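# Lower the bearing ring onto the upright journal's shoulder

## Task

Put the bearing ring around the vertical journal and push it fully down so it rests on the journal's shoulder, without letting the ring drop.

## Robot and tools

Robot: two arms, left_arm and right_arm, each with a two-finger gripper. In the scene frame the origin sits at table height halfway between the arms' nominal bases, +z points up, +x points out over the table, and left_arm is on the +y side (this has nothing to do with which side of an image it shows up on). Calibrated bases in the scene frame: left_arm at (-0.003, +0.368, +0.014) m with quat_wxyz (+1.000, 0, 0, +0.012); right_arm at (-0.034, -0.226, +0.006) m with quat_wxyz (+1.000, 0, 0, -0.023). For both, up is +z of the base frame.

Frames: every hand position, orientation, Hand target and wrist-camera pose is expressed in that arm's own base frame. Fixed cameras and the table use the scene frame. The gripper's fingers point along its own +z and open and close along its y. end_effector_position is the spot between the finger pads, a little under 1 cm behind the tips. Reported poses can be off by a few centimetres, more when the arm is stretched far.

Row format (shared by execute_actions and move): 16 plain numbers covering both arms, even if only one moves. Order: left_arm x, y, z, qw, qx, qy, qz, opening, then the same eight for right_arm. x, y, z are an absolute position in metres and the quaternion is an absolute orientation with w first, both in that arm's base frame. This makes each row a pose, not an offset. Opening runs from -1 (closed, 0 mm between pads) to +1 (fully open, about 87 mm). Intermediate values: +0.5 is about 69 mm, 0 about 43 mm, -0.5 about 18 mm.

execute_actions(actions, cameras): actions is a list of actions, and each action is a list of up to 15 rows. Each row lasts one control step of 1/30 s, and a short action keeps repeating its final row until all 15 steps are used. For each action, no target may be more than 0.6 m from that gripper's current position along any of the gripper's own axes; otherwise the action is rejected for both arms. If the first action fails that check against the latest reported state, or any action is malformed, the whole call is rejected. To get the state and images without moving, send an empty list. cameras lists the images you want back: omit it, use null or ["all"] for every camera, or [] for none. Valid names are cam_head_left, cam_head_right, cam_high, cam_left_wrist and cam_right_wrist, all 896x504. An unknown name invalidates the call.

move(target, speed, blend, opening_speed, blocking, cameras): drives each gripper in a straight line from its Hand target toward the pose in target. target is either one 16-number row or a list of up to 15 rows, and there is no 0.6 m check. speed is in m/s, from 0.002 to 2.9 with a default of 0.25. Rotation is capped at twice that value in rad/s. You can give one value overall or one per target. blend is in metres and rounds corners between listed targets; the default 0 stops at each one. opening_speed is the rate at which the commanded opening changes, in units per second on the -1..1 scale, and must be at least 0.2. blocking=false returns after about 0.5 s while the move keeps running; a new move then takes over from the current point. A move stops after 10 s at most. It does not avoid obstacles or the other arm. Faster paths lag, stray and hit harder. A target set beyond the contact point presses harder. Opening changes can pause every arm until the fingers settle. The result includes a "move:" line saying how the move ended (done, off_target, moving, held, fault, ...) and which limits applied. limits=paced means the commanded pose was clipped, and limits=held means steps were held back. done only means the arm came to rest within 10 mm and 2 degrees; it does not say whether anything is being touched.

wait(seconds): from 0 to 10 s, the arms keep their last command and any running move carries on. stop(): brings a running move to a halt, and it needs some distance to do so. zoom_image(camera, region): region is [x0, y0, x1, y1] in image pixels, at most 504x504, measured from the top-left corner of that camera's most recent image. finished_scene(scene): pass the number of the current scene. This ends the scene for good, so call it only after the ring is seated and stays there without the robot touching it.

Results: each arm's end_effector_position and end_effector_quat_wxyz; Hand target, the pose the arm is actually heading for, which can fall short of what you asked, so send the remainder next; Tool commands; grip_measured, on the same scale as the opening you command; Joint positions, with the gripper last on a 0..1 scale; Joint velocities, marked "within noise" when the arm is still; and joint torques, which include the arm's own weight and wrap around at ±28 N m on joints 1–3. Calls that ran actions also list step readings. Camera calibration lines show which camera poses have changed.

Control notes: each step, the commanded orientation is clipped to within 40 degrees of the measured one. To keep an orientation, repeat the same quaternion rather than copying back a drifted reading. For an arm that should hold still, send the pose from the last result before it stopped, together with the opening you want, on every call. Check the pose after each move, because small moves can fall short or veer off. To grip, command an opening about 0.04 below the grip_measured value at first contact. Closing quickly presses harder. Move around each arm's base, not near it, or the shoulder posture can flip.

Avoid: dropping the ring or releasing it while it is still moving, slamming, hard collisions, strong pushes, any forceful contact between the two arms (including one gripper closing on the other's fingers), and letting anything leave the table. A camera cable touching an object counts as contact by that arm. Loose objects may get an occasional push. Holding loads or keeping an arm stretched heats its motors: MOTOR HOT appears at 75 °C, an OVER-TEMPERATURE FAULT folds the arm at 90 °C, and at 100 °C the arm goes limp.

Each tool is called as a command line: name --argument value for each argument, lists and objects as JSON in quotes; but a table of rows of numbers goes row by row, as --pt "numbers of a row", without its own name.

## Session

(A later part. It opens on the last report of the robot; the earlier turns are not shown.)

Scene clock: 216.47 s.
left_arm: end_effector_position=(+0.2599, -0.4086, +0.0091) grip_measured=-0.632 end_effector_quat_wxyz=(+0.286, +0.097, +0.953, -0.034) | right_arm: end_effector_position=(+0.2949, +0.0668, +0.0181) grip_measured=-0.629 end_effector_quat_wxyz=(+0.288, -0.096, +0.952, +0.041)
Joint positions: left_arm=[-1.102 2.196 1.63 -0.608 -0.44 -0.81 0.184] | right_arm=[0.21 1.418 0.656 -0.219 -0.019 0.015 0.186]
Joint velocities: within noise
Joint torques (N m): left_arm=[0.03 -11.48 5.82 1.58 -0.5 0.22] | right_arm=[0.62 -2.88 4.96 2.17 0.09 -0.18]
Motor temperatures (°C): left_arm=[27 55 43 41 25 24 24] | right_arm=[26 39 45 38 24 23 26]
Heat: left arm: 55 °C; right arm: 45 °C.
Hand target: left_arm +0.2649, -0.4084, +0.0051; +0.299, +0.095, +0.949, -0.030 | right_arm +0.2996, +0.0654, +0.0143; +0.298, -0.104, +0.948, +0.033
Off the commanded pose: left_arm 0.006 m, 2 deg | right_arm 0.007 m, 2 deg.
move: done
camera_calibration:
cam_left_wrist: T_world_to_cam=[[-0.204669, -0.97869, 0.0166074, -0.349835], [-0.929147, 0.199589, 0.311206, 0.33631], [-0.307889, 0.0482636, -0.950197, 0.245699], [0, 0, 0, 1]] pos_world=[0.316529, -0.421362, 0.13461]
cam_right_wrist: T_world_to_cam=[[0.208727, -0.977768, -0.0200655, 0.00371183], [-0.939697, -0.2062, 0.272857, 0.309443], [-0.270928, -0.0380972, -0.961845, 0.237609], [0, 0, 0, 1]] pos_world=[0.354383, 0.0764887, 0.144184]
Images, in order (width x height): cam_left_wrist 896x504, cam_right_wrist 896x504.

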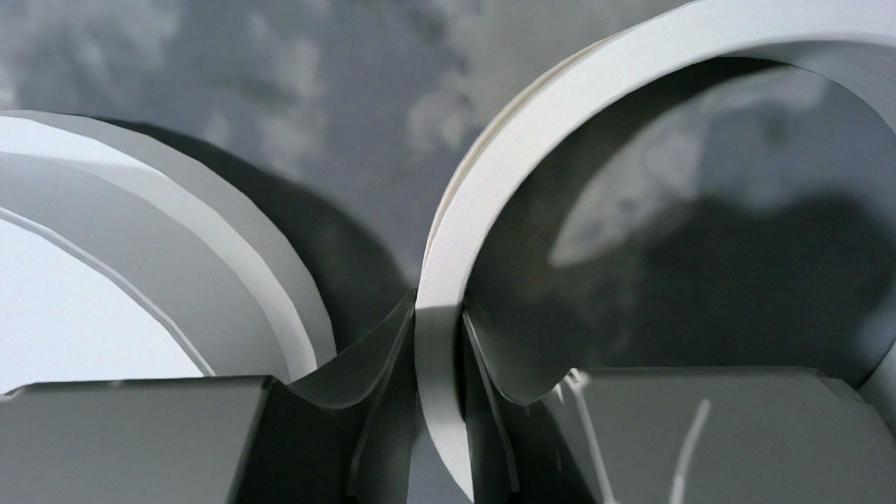

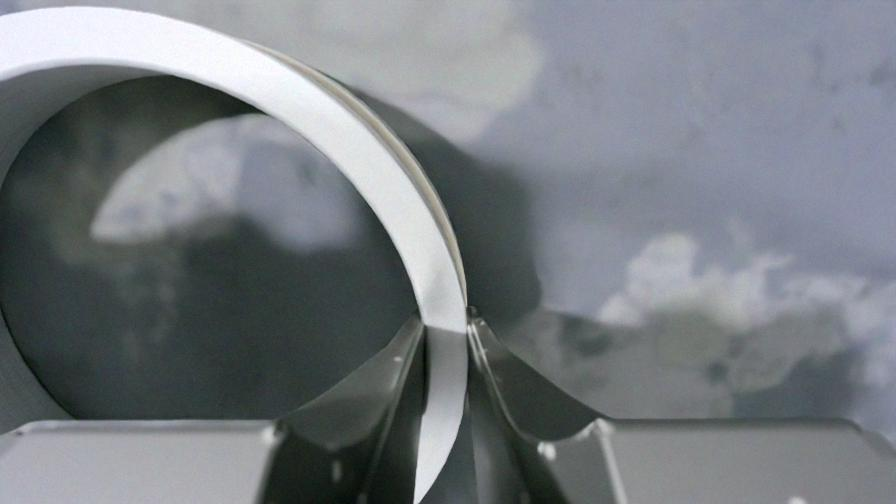

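move --pt "0.262 -0.4085 0.006 0.2992 0.0947 0.9490 -0.0299 0.0 0.297 0.0663 0.015 0.2989 -0.1046 0.9479 0.033 0.0" --pt "0.249 -0.407 0.004 0.3005 0.0374 0.9530 -0.0118 0.0 0.284 0.065 0.012 0.3004 -0.0458 0.9526 0.0144 0.0" --speed 0.05 --opening_speed 0.6 --cameras '["cam_left_wrist","cam_right_wrist"]'

Scene clock: 235.80 s.
left_arm: end_effector_position=(+0.2475, -0.4037, +0.0068) grip_measured=+0.000 end_effector_quat_wxyz=(+0.296, +0.042, +0.954, -0.016) | right_arm: end_effector_position=(+0.2853, +0.0657, +0.0112) grip_measured=+0.000 end_effector_quat_wxyz=(+0.293, -0.052, +0.954, +0.017)
Joint positions: left_arm=[-1.139 2.196 1.623 -0.664 -0.51 -0.963 0.5] | right_arm=[0.257 1.392 0.601 -0.188 0.081 0.124 0.5]
Joint velocities: within noise
Joint torques (N m): left_arm=[-0.4 -10.22 8.68 1.1 -0.43 0.04] | right_arm=[0.8 -5 4.92 1.77 0.12 0.18]
Motor temperatures (°C): left_arm=[26 55 43 41 25 24 25] | right_arm=[26 38 43 40 24 23 26]
Heat: left arm: 55 °C; right arm: 43 °C.
Hand target: left_arm +0.2488, -0.4069, +0.0040; +0.301, +0.038, +0.953, -0.012 | right_arm +0.2840, +0.0650, +0.0120; +0.300, -0.046, +0.953, +0.015
Off the commanded pose: left_arm 0.005 m, 1 deg | right_arm 0.002 m, 1 deg.
move: done
camera_calibration:
cam_left_wrist: T_world_to_cam=[[-0.0911793, -0.995756, 0.0125316, -0.382414], [-0.951406, 0.0908213, 0.294242, 0.286288], [-0.294131, 0.0149061, -0.955649, 0.222709], [0, 0, 0, 1]] pos_world=[0.303014, -0.410112, 0.133385]
cam_right_wrist: T_world_to_cam=[[0.111792, -0.99373, 0.00156535, 0.0329642], [-0.957986, -0.107352, 0.265965, 0.300816], [-0.26413, -0.0312325, -0.963981, 0.22596], [0, 0, 0, 1]] pos_world=[0.344176, 0.0721082, 0.137763]
Images, in order (width x height): cam_left_wrist 896x504, cam_right_wrist 896x504.

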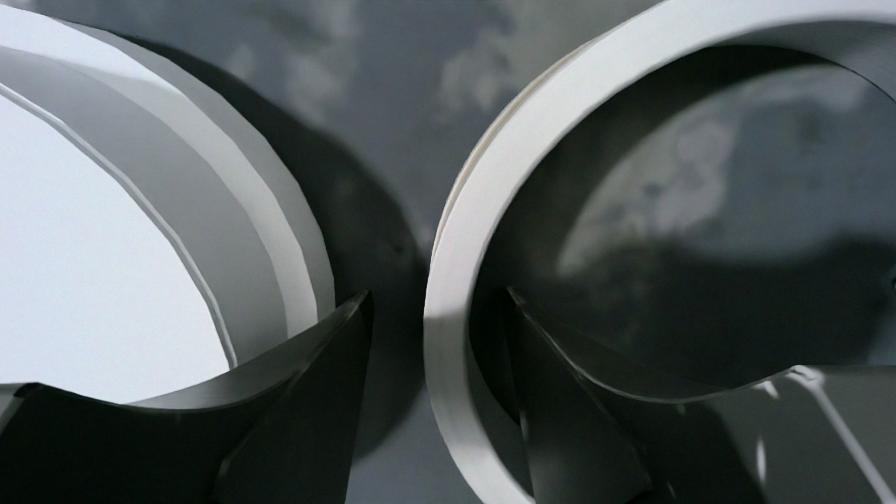

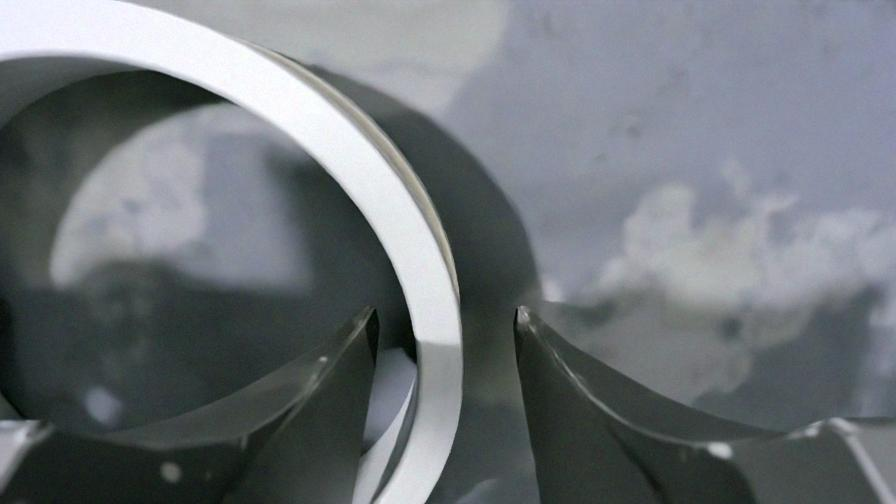

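move --pt "0.246 -0.409 0.006 0.3005 0.0374 0.9530 -0.0118 0.0 0.280 0.067 0.018 0.3004 -0.0458 0.9526 0.0144 0.0" --pt "0.246 -0.409 0.006 0.3005 0.0374 0.9530 -0.0118 -0.72 0.280 0.067 0.018 0.3004 -0.0458 0.9526 0.0144 -0.72" --speed 0.05 --opening_speed 0.3 --cameras '["cam_left_wrist","cam_right_wrist"]'

Scene clock: 244.43 s.
left_arm: end_effector_position=(+0.2455, -0.4069, +0.0094) grip_measured=-0.624 end_effector_quat_wxyz=(+0.298, +0.028, +0.954, -0.020) | right_arm: end_effector_position=(+0.2841, +0.0676, +0.0181) grip_measured=-0.626 end_effector_quat_wxyz=(+0.301, -0.043, +0.953, +0.017)
Joint positions: left_arm=[-1.147 2.196 1.632 -0.675 -0.518 -1 0.188] | right_arm=[0.271 1.36 0.601 -0.206 0.097 0.15 0.187]
Joint velocities: within noise
Joint torques (N m): left_arm=[-0.4 -10.18 8.79 1 -0.36 0.34] | right_arm=[0.76 -4.7 5.46 1.59 0.08 0]
Motor temperatures (°C): left_arm=[26 54 43 40 25 24 24] | right_arm=[26 37 42 39 24 23 25]
Heat: left arm: 54 °C; right arm: 42 °C.
Hand target: left_arm +0.2459, -0.4089, +0.0059; +0.300, +0.037, +0.953, -0.012 | right_arm +0.2801, +0.0669, +0.0179; +0.300, -0.046, +0.953, +0.014
Off the commanded pose: left_arm 0.004 m, 1 deg | right_arm 0.004 m, 0 deg.
move: done
camera_calibration:
cam_left_wrist: T_world_to_cam=[[-0.0663132, -0.997391, 0.0285409, -0.392776], [-0.954667, 0.0717397, 0.2889, 0.276943], [-0.290194, -0.00808912, -0.956934, 0.214316], [0, 0, 0, 1]] pos_world=[0.300535, -0.409885, 0.136287]
cam_right_wrist: T_world_to_cam=[[0.0953572, -0.99544, -0.00251448, 0.039931], [-0.963649, -0.0929445, 0.250485, 0.298981], [-0.249576, -0.0214625, -0.968117, 0.227608], [0, 0, 0, 1]] pos_world=[0.34111, 0.0724226, 0.145561]
Images, in order (width x height): cam_left_wrist 896x504, cam_right_wrist 896x504.

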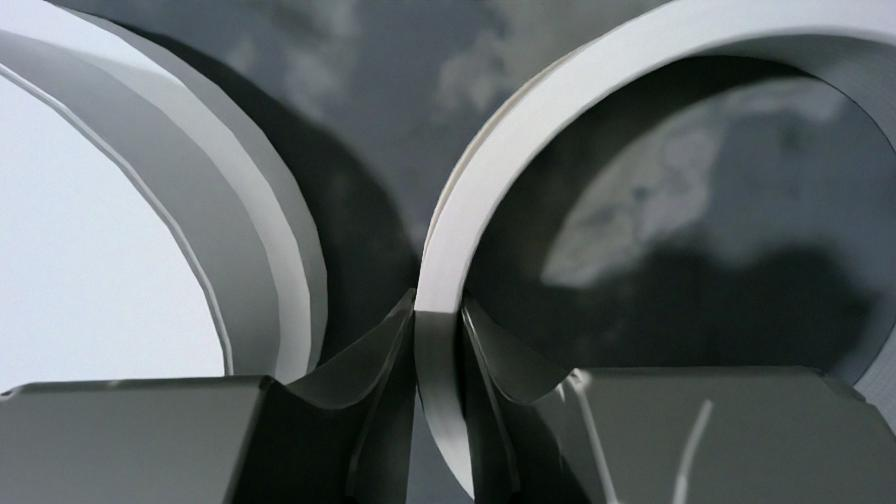

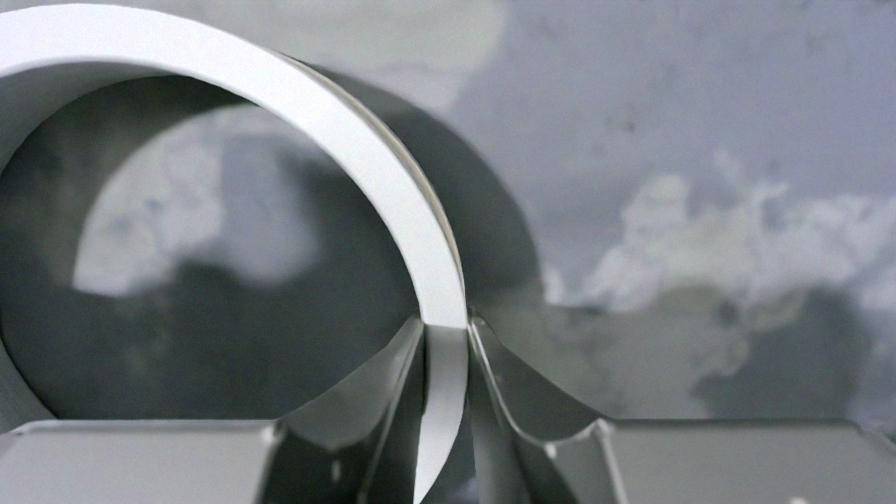

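move --target '[0.254,-0.409,0.044,0.3253,0.0371,0.9448,-0.0128,-0.78,0.289,0.067,0.053,0.3252,-0.0454,0.9444,0.0156,-0.78]' --speed 0.04

Scene clock: 249.80 s.
left_arm: end_effector_position=(+0.2348, -0.4074, +0.0140) grip_measured=-0.630 end_effector_quat_wxyz=(+0.283, +0.040, +0.958, -0.014) | right_arm: end_effector_position=(+0.2647, +0.0633, +0.0219) grip_measured=-0.624 end_effector_quat_wxyz=(+0.276, -0.033, +0.960, +0.015)
Joint positions: left_arm=[-1.161 2.196 1.663 -0.736 -0.498 -1 0.185] | right_arm=[0.271 1.303 0.601 -0.316 0.097 0.174 0.188]
Joint velocities: within noise
Joint torques (N m): left_arm=[0.69 -15.01 10.92 0.81 -1.05 0.51] | right_arm=[0.65 -6.22 11.64 1.65 0.15 -0.35]
Motor temperatures (°C): left_arm=[26 54 44 40 25 24 24] | right_arm=[26 38 42 38 24 23 25]
Heat: left arm: 54 °C; right arm: 42 °C.
Hand target: left_arm +0.2531, -0.4082, +0.0438; +0.325, +0.036, +0.945, -0.013 | right_arm +0.2877, +0.0669, +0.0528; +0.325, -0.045, +0.944, +0.015
Off the commanded pose: left_arm 0.036 m, 5 deg | right_arm 0.040 m, 6 deg.
move: off_target (left_arm, right_arm)
camera_calibration:
cam_left_wrist: T_world_to_cam=[[-0.0858142, -0.996252, 0.0108607, -0.388777], [-0.943873, 0.0847827, 0.319242, 0.267763], [-0.318966, 0.0171443, -0.947611, 0.23256], [0, 0, 0, 1]] pos_world=[0.293551, -0.414008, 0.139118]
cam_right_wrist: T_world_to_cam=[[0.0749179, -0.99717, -0.00630961, 0.0430632], [-0.950999, -0.0733496, 0.300368, 0.273268], [-0.299981, -0.0165025, -0.953802, 0.239035], [0, 0, 0, 1]] pos_world=[0.328358, 0.0669302, 0.146182]

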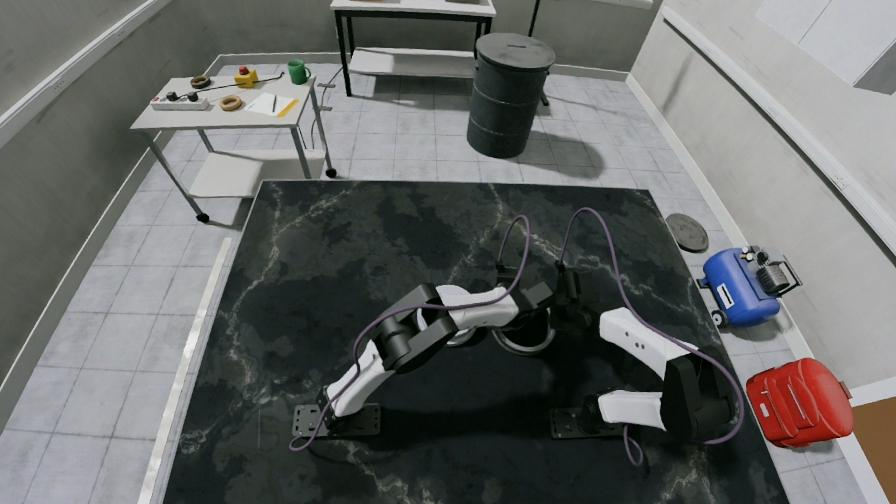

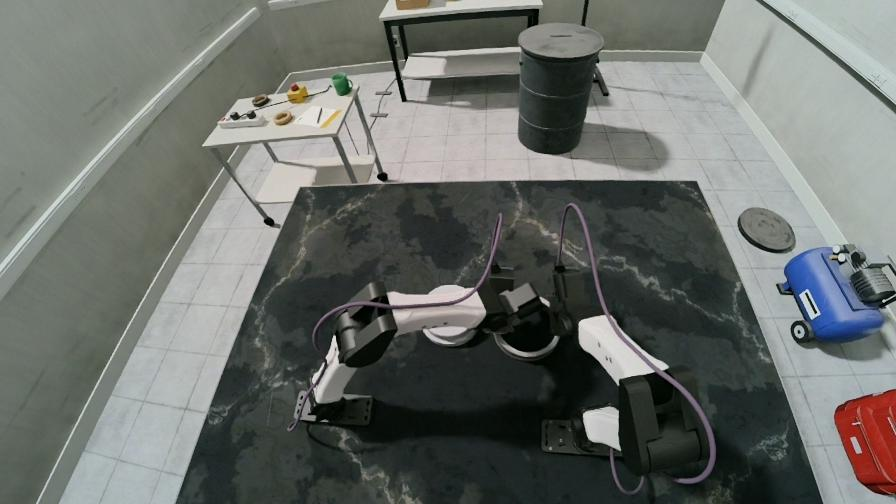

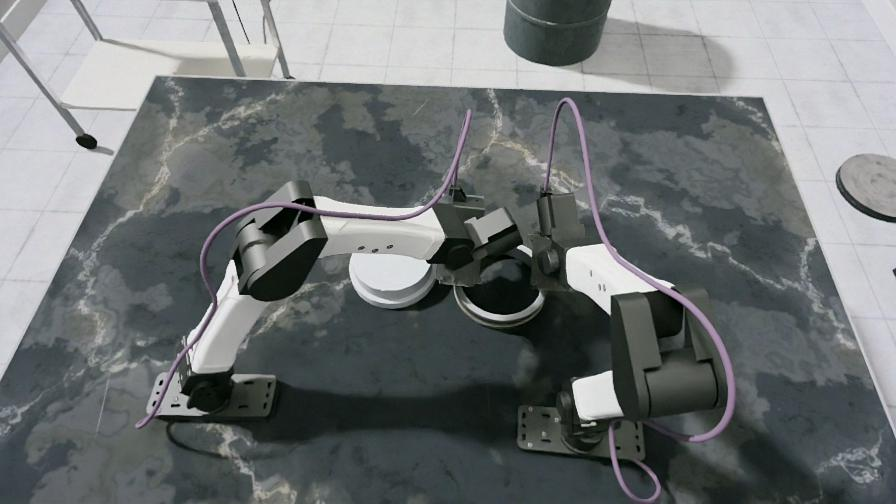

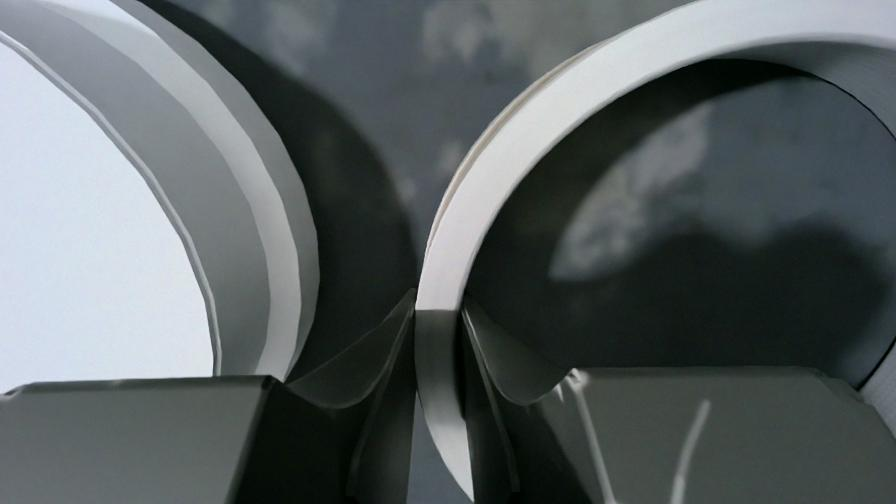

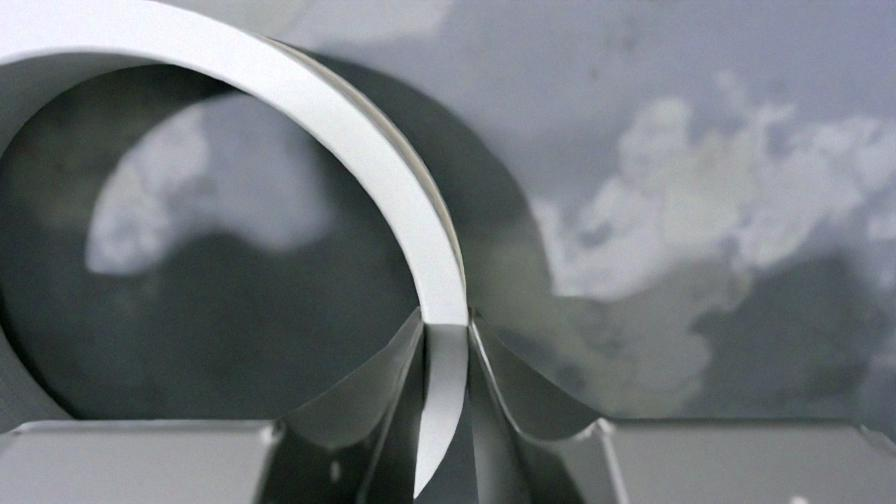

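move --target '[0.262,-0.409,0.058,0.3253,0.0371,0.9448,-0.0128,-0.78,0.300,0.067,0.067,0.3252,-0.0454,0.9444,0.0156,-0.78]' --speed 0.03

Scene clock: 254.47 s.
left_arm: end_effector_position=(+0.2406, -0.4090, +0.0280) grip_measured=-0.630 end_effector_quat_wxyz=(+0.283, +0.040, +0.958, -0.013) | right_arm: end_effector_position=(+0.2711, +0.0629, +0.0372) grip_measured=-0.624 end_effector_quat_wxyz=(+0.274, -0.032, +0.961, +0.012)
Joint positions: left_arm=[-1.151 2.196 1.72 -0.789 -0.495 -0.99 0.185] | right_arm=[0.265 1.303 0.669 -0.388 0.098 0.171 0.188]
Joint velocities: within noise
Joint torques (N m): left_arm=[1.2 -15.08 10.92 0.89 -0.97 0.59] | right_arm=[-0.01 -4.82 12.42 1.79 0.08 -0.37]
Motor temperatures (°C): left_arm=[26 56 45 39 25 24 25] | right_arm=[26 38 42 38 24 23 26]
Heat: left arm: 56 °C; right arm: 42 °C.
Hand target: left_arm +0.2610, -0.4081, +0.0579; +0.325, +0.036, +0.945, -0.013 | right_arm +0.2978, +0.0666, +0.0679; +0.326, -0.045, +0.944, +0.015
Off the commanded pose: left_arm 0.037 m, 5 deg | right_arm 0.042 m, 6 deg.
move: off_target (left_arm, right_arm)
camera_calibration:
cam_left_wrist: T_world_to_cam=[[-0.084449, -0.996379, 0.00989121, -0.390437], [-0.943994, 0.0831789, 0.319308, 0.268272], [-0.318974, 0.017628, -0.9476, 0.247908], [0, 0, 0, 1]] pos_world=[0.299351, -0.415708, 0.153118]
cam_right_wrist: T_world_to_cam=[[0.0707001, -0.997495, -0.00229527, 0.0433336], [-0.95023, -0.0680497, 0.304028, 0.273989], [-0.303422, -0.0193138, -0.95266, 0.25663], [0, 0, 0, 1]] pos_world=[0.335156, 0.0668264, 0.16128]

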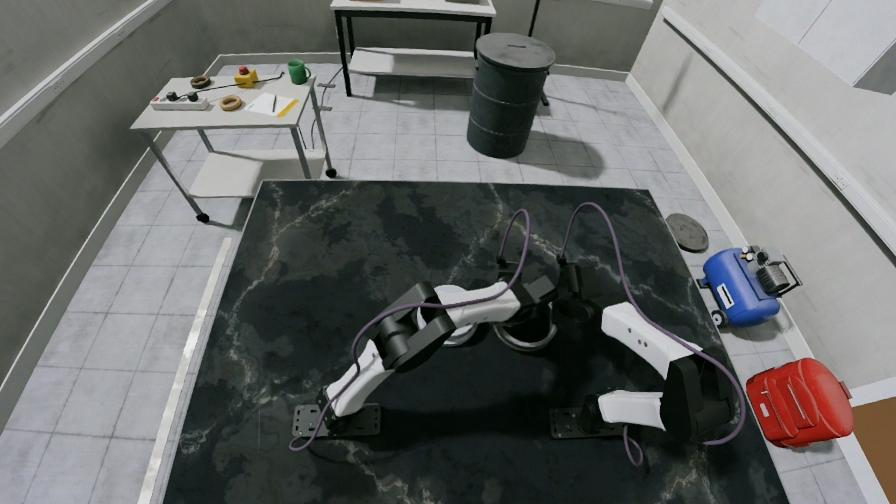

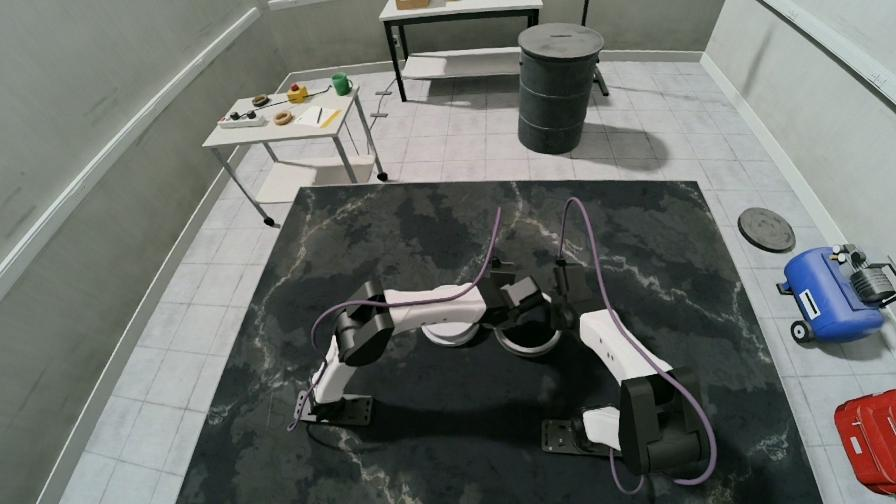

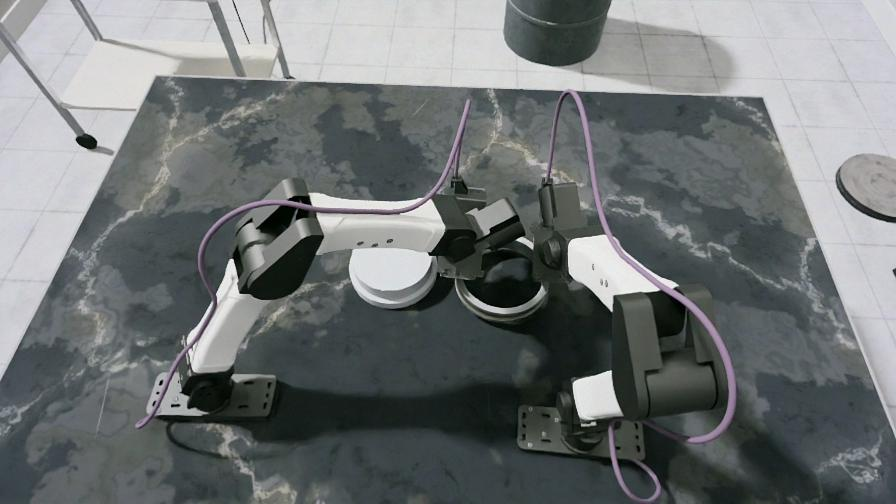

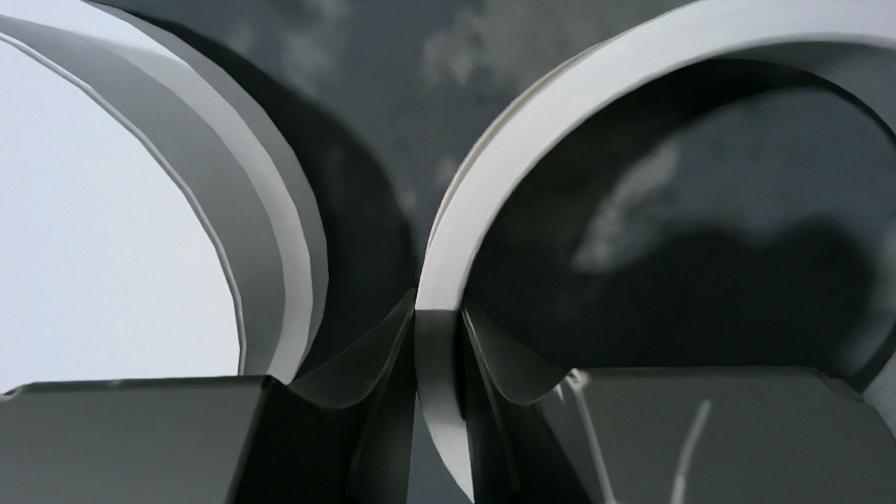

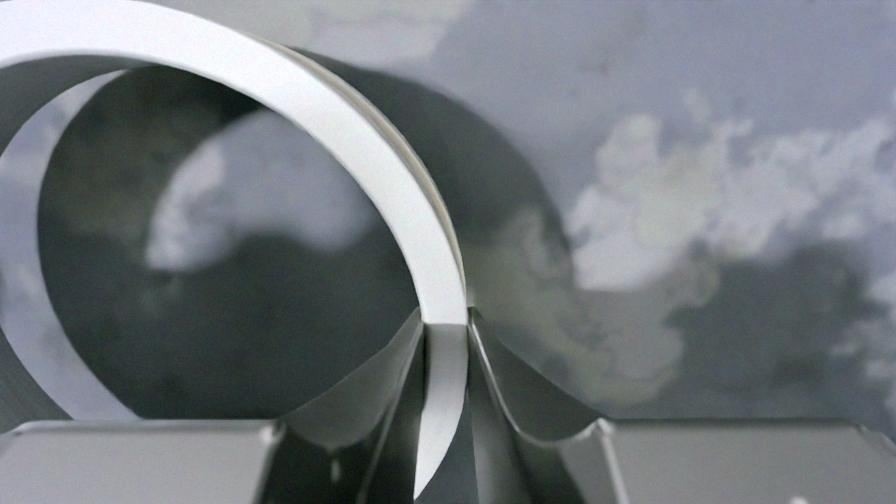

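move --target '[0.265,-0.409,0.118,0.3499,0.0368,0.9360,-0.0137,-0.78,0.303,0.068,0.127,0.3498,-0.0449,0.9356,0.0168,-0.78]' --speed 0.05

Scene clock: 260.07 s.
left_arm: end_effector_position=(+0.2600, -0.4080, +0.0982) grip_measured=-0.780 end_effector_quat_wxyz=(+0.335, +0.042, +0.941, -0.002) | right_arm: end_effector_position=(+0.2988, +0.0675, +0.1188) grip_measured=-0.780 end_effector_quat_wxyz=(+0.340, -0.041, +0.939, +0.018)
Joint positions: left_arm=[-1.151 2.16 1.907 -0.965 -0.598 -0.95 0.11] | right_arm=[0.265 1.217 0.883 -0.548 0.108 0.14 0.11]
Joint velocities: within noise
Joint torques (N m): left_arm=[0.42 -14.65 8.94 1.11 -0.43 0.27] | right_arm=[0.34 -3.34 9.01 1.73 0.06 -0.11]
Motor temperatures (°C): left_arm=[26 59 46 39 25 24 25] | right_arm=[26 38 43 38 24 23 26]
Heat: left arm: 59 °C; right arm: 43 °C.
Hand target: left_arm +0.2648, -0.4087, +0.1178; +0.350, +0.037, +0.936, -0.014 | right_arm +0.3029, +0.0679, +0.1270; +0.350, -0.045, +0.936, +0.017
Off the commanded pose: left_arm 0.020 m, 2 deg | right_arm 0.009 m, 1 deg.
move: off_target (left_arm)
camera_calibration:
cam_left_wrist: T_world_to_cam=[[-0.082557, -0.996424, -0.0179907, -0.386303], [-0.973602, 0.0767852, 0.214949, 0.279419], [-0.212799, 0.0352613, -0.97646, 0.303021], [0, 0, 0, 1]] pos_world=[0.304634, -0.417062, 0.228877]
cam_right_wrist: T_world_to_cam=[[0.0909203, -0.995856, -0.00198705, 0.039958], [-0.981401, -0.089939, 0.169596, 0.302613], [-0.169072, -0.0134697, -0.985512, 0.306219], [0, 0, 0, 1]] pos_world=[0.345125, 0.0711338, 0.25054]

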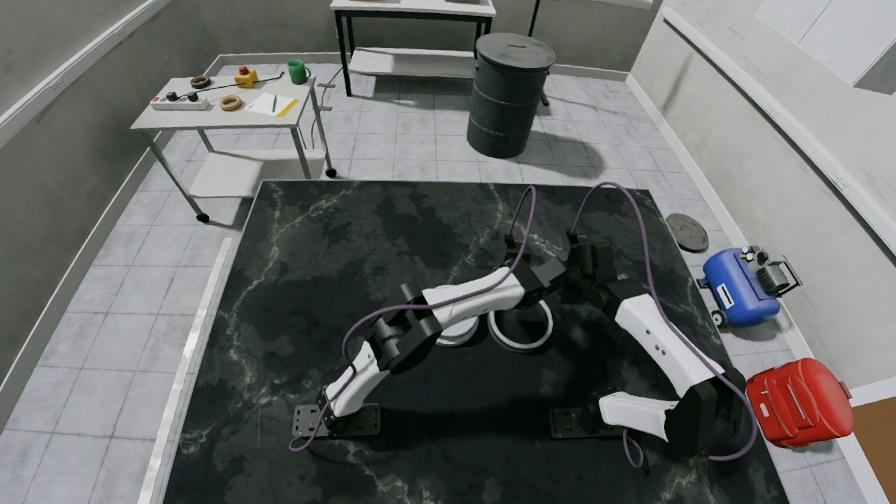

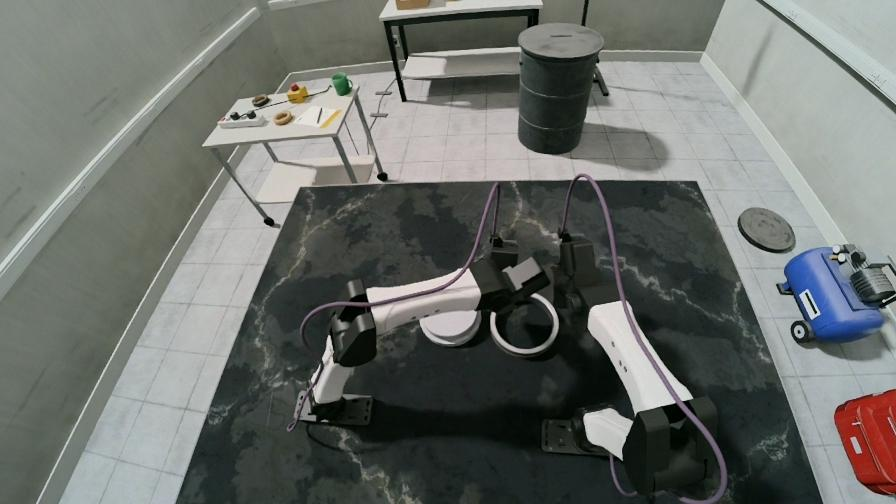

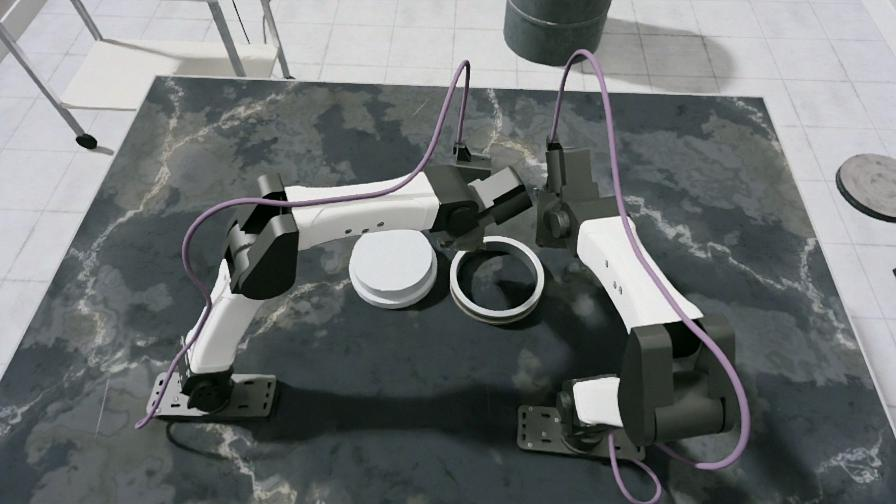

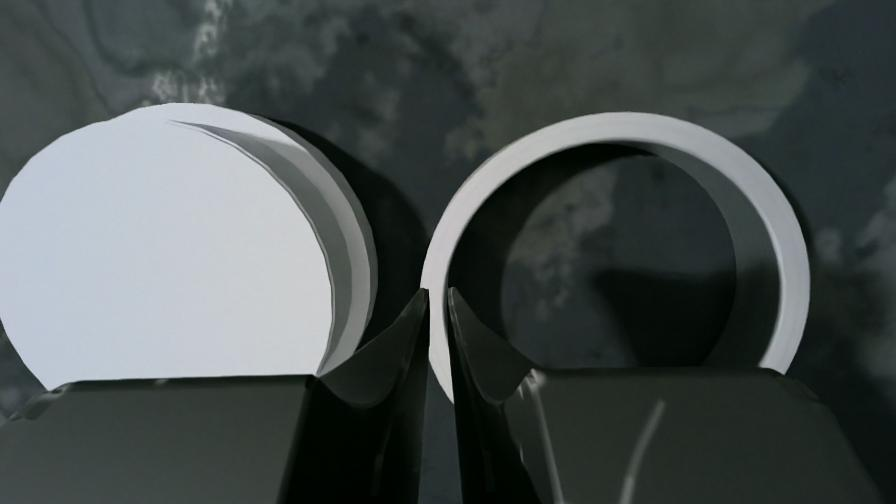

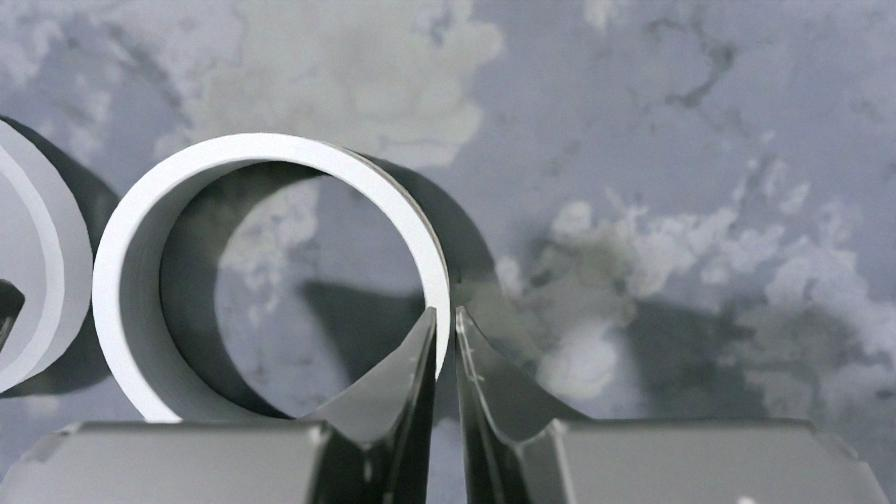

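zoom_image --camera "cam_high" --region '[440, 270, 560, 340]'

zoom_image --camera "cam_head_right" --region '[480, 290, 570, 365]'

zoom_image --camera "cam_right_wrist" --region '[300, 130, 500, 330]'

zoom_image --camera "cam_head_left" --region '[480, 290, 570, 365]'

Scaled by 4.200 from the camera's 896x504 image, which has a finer 1280x720 frame.

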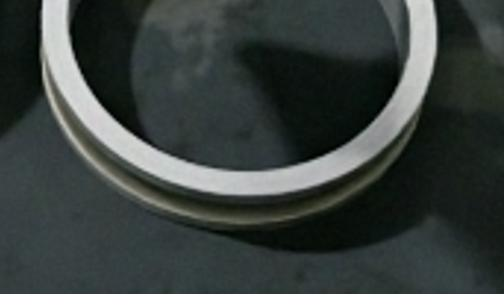

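Scaled by 5.600 from the camera's 896x504 image, which has a finer 1280x720 frame.

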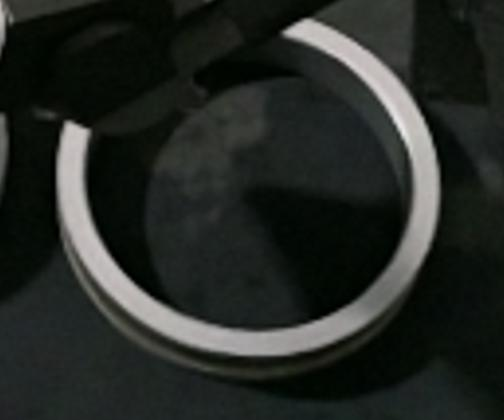

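Scaled by 2.520 from the camera's 896x504 image, which has a finer 1280x720 frame.

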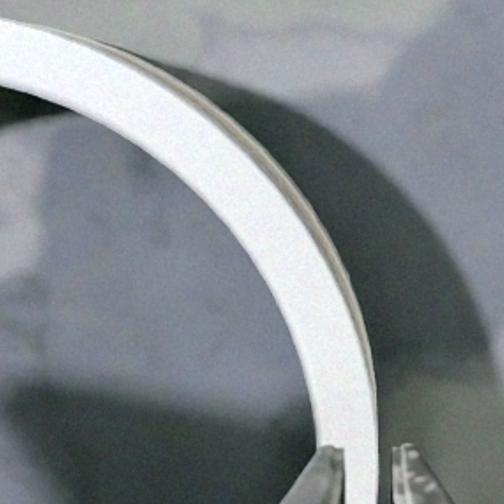

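Scaled by 5.600 from the camera's 896x504 image, which has a finer 1280x720 frame.

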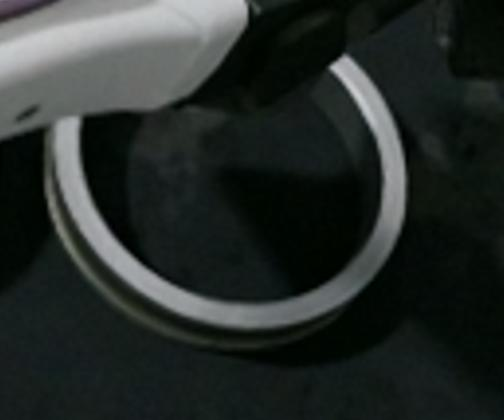

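move --pt "0.25 -0.38 0.16 0.3499 0.0368 0.9360 -0.0137 -0.5 0.303 0.03 0.15 0.3498 -0.0449 0.9356 0.0168 -0.5" --pt "0.125 -0.26 0.135 0.5791 0.3797 0.6320 -0.3479 -0.9 0.303 0.02 0.15 0.3498 -0.0449 0.9356 0.0168 -0.5" --speed 0.2 --cameras '["cam_left_wrist","cam_right_wrist","cam_high"]'

Scene clock: 288.80 s.
left_arm: end_effector_position=(+0.1235, -0.2608, +0.1338) grip_measured=-0.900 end_effector_quat_wxyz=(+0.572, +0.380, +0.638, -0.349) | right_arm: end_effector_position=(+0.3006, +0.0194, +0.1384) grip_measured=-0.500 end_effector_quat_wxyz=(+0.339, -0.040, +0.940, +0.012)
Joint positions: left_arm=[-1.188 0.582 0.111 0.368 -0.103 -0.021 0.05] | right_arm=[0.06 1.19 0.944 -0.633 -0.012 -0.02 0.25]
Joint velocities: within noise
Joint torques (N m): left_arm=[0.53 0.16 6.95 2.61 0.06 0.31] | right_arm=[-0.34 -3.75 9.61 1.63 -0.18 -0.09]
Motor temperatures (°C): left_arm=[26 57 44 39 25 24 24] | right_arm=[26 36 45 37 24 23 25]
Heat: left arm: 57 °C; right arm: 45 °C.
Hand target: left_arm +0.1250, -0.2600, +0.1349; +0.579, +0.380, +0.632, -0.348 | right_arm +0.3029, +0.0200, +0.1499; +0.350, -0.045, +0.936, +0.017
Off the commanded pose: left_arm 0.002 m, 1 deg | right_arm 0.012 m, 2 deg.
move: off_target (right_arm)
camera_calibration:
cam_left_wrist: T_world_to_cam=[[-0.886516, -0.462484, 0.0141067, -0.0159481], [-0.396628, 0.743873, -0.537903, 0.331004], [0.238278, -0.482454, -0.842889, 0.0948578], [0, 0, 0, 1]] pos_world=[0.0945447, -0.207836, 0.258227]
cam_right_wrist: T_world_to_cam=[[0.0857025, -0.996289, 0.0079556, -0.00796565], [-0.981519, -0.0830554, 0.172399, 0.296154], [-0.171099, -0.0225836, -0.984995, 0.325916], [0, 0, 0, 1]] pos_world=[0.347127, 0.0240214, 0.270032]
Images, in order (width x height): cam_high 896x504, cam_left_wrist 896x504, cam_right_wrist 896x504.

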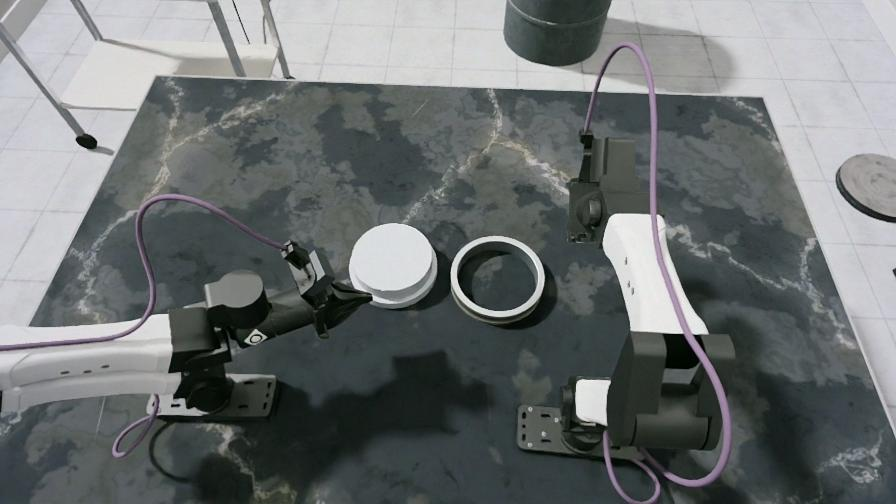

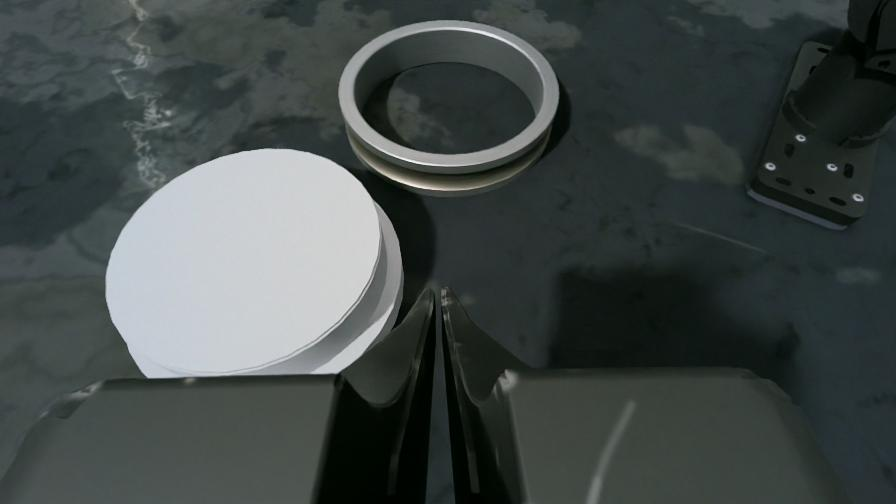

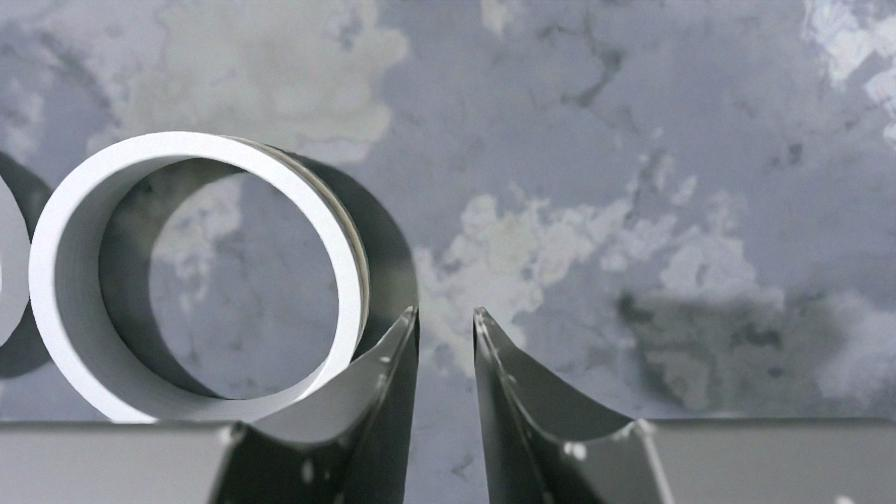

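zoom_image --camera "cam_left_wrist" --region '[330, 10, 580, 210]'

zoom_image --camera "cam_left_wrist" --region '[380, 110, 500, 206]'

zoom_image --camera "cam_left_wrist" --region '[230, 180, 420, 390]'

Scaled by 2.016 from the camera's 896x504 image, which has a finer 1280x720 frame.

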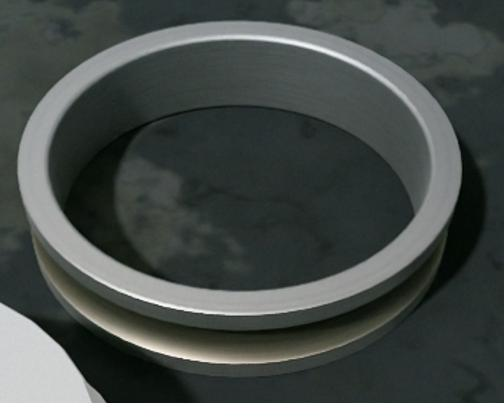

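Scaled by 4.200 from the camera's 896x504 image, which has a finer 1280x720 frame.

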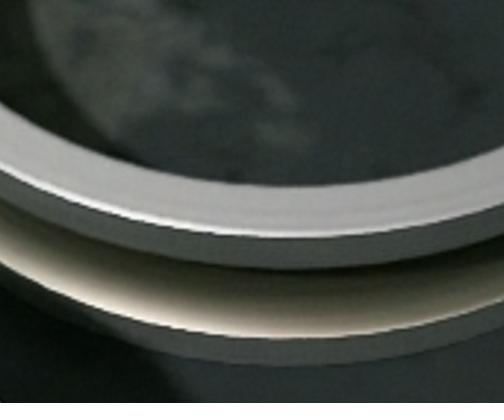

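Scaled by 2.400 from the camera's 896x504 image, which has a finer 1280x720 frame.

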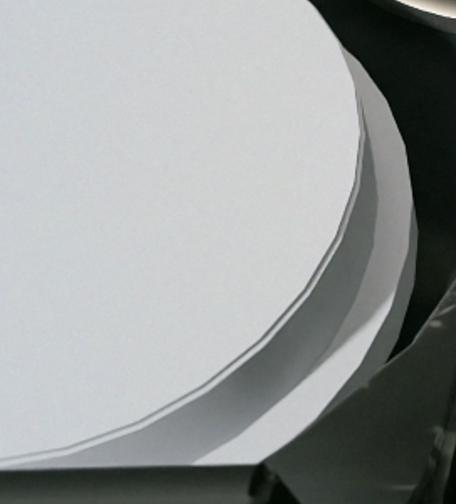

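move --pt "0.125 -0.26 0.135 0.5791 0.3797 0.6320 -0.3479 -0.9 0.277 0.10 0.13 0.3498 -0.0449 0.9356 0.0168 0.0" --pt "0.125 -0.26 0.135 0.5791 0.3797 0.6320 -0.3479 -0.9 0.277 0.155 0.075 0.3498 -0.0449 0.9356 0.0168 0.0" --speed 0.2 --cameras '["cam_left_wrist"]'

zoom_image --camera "cam_left_wrist" --region '[370, 0, 580, 160]'

Scene clock: 330.27 s.
left_arm: end_effector_position=(+0.1235, -0.2609, +0.1338) grip_measured=-0.900 end_effector_quat_wxyz=(+0.572, +0.380, +0.638, -0.349) | right_arm: end_effector_position=(+0.2771, +0.1559, +0.0802) grip_measured=+0.000 end_effector_quat_wxyz=(+0.349, -0.051, +0.935, +0.022)
Joint positions: left_arm=[-1.188 0.582 0.111 0.369 -0.103 -0.021 0.05] | right_arm=[0.644 1.327 0.804 -0.405 0.336 0.422 0.5]
Joint velocities: within noise
Joint torques (N m): left_arm=[0.51 0.14 6.95 2.61 0.05 0.31] | right_arm=[0.66 -3.03 5.79 1.85 0.22 0.15]
Motor temperatures (°C): left_arm=[26 42 43 47 25 23 24] | right_arm=[26 35 45 36 24 23 25]
Heat: left arm: 47 °C; right arm: 45 °C.
Hand target: left_arm +0.1250, -0.2600, +0.1349; +0.579, +0.380, +0.632, -0.348 | right_arm +0.2769, +0.1550, +0.0751; +0.350, -0.045, +0.936, +0.017
Off the commanded pose: left_arm 0.002 m, 1 deg | right_arm 0.005 m, 1 deg.
move: done
camera_calibration:
cam_left_wrist: T_world_to_cam=[[-0.886671, -0.462182, 0.0142153, -0.0159009], [-0.396339, 0.743801, -0.538215, 0.331097], [0.23818, -0.482854, -0.842688, 0.0948162], [0, 0, 0, 1]] pos_world=[0.0945445, -0.207837, 0.258328]
Images, in order (width x height): cam_left_wrist 896x504.

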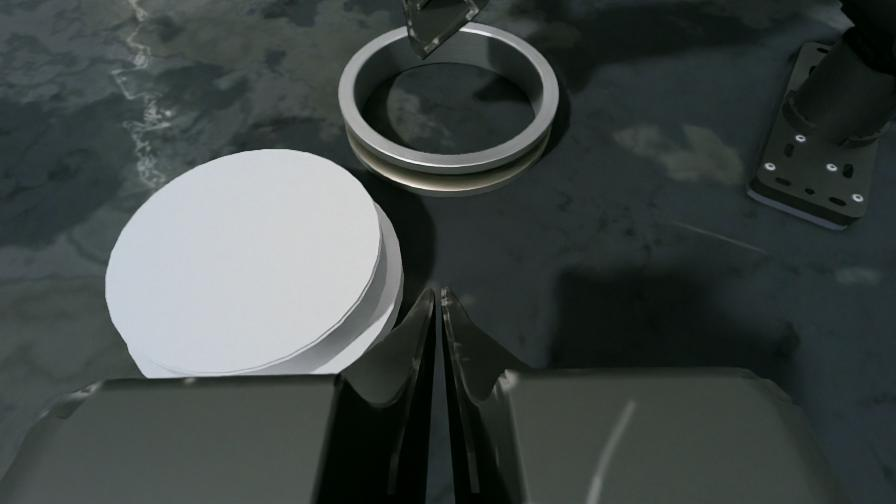

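Scaled by 2.400 from the camera's 896x504 image, which has a finer 1280x720 frame.

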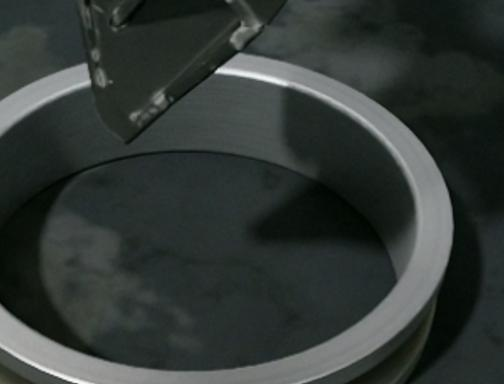

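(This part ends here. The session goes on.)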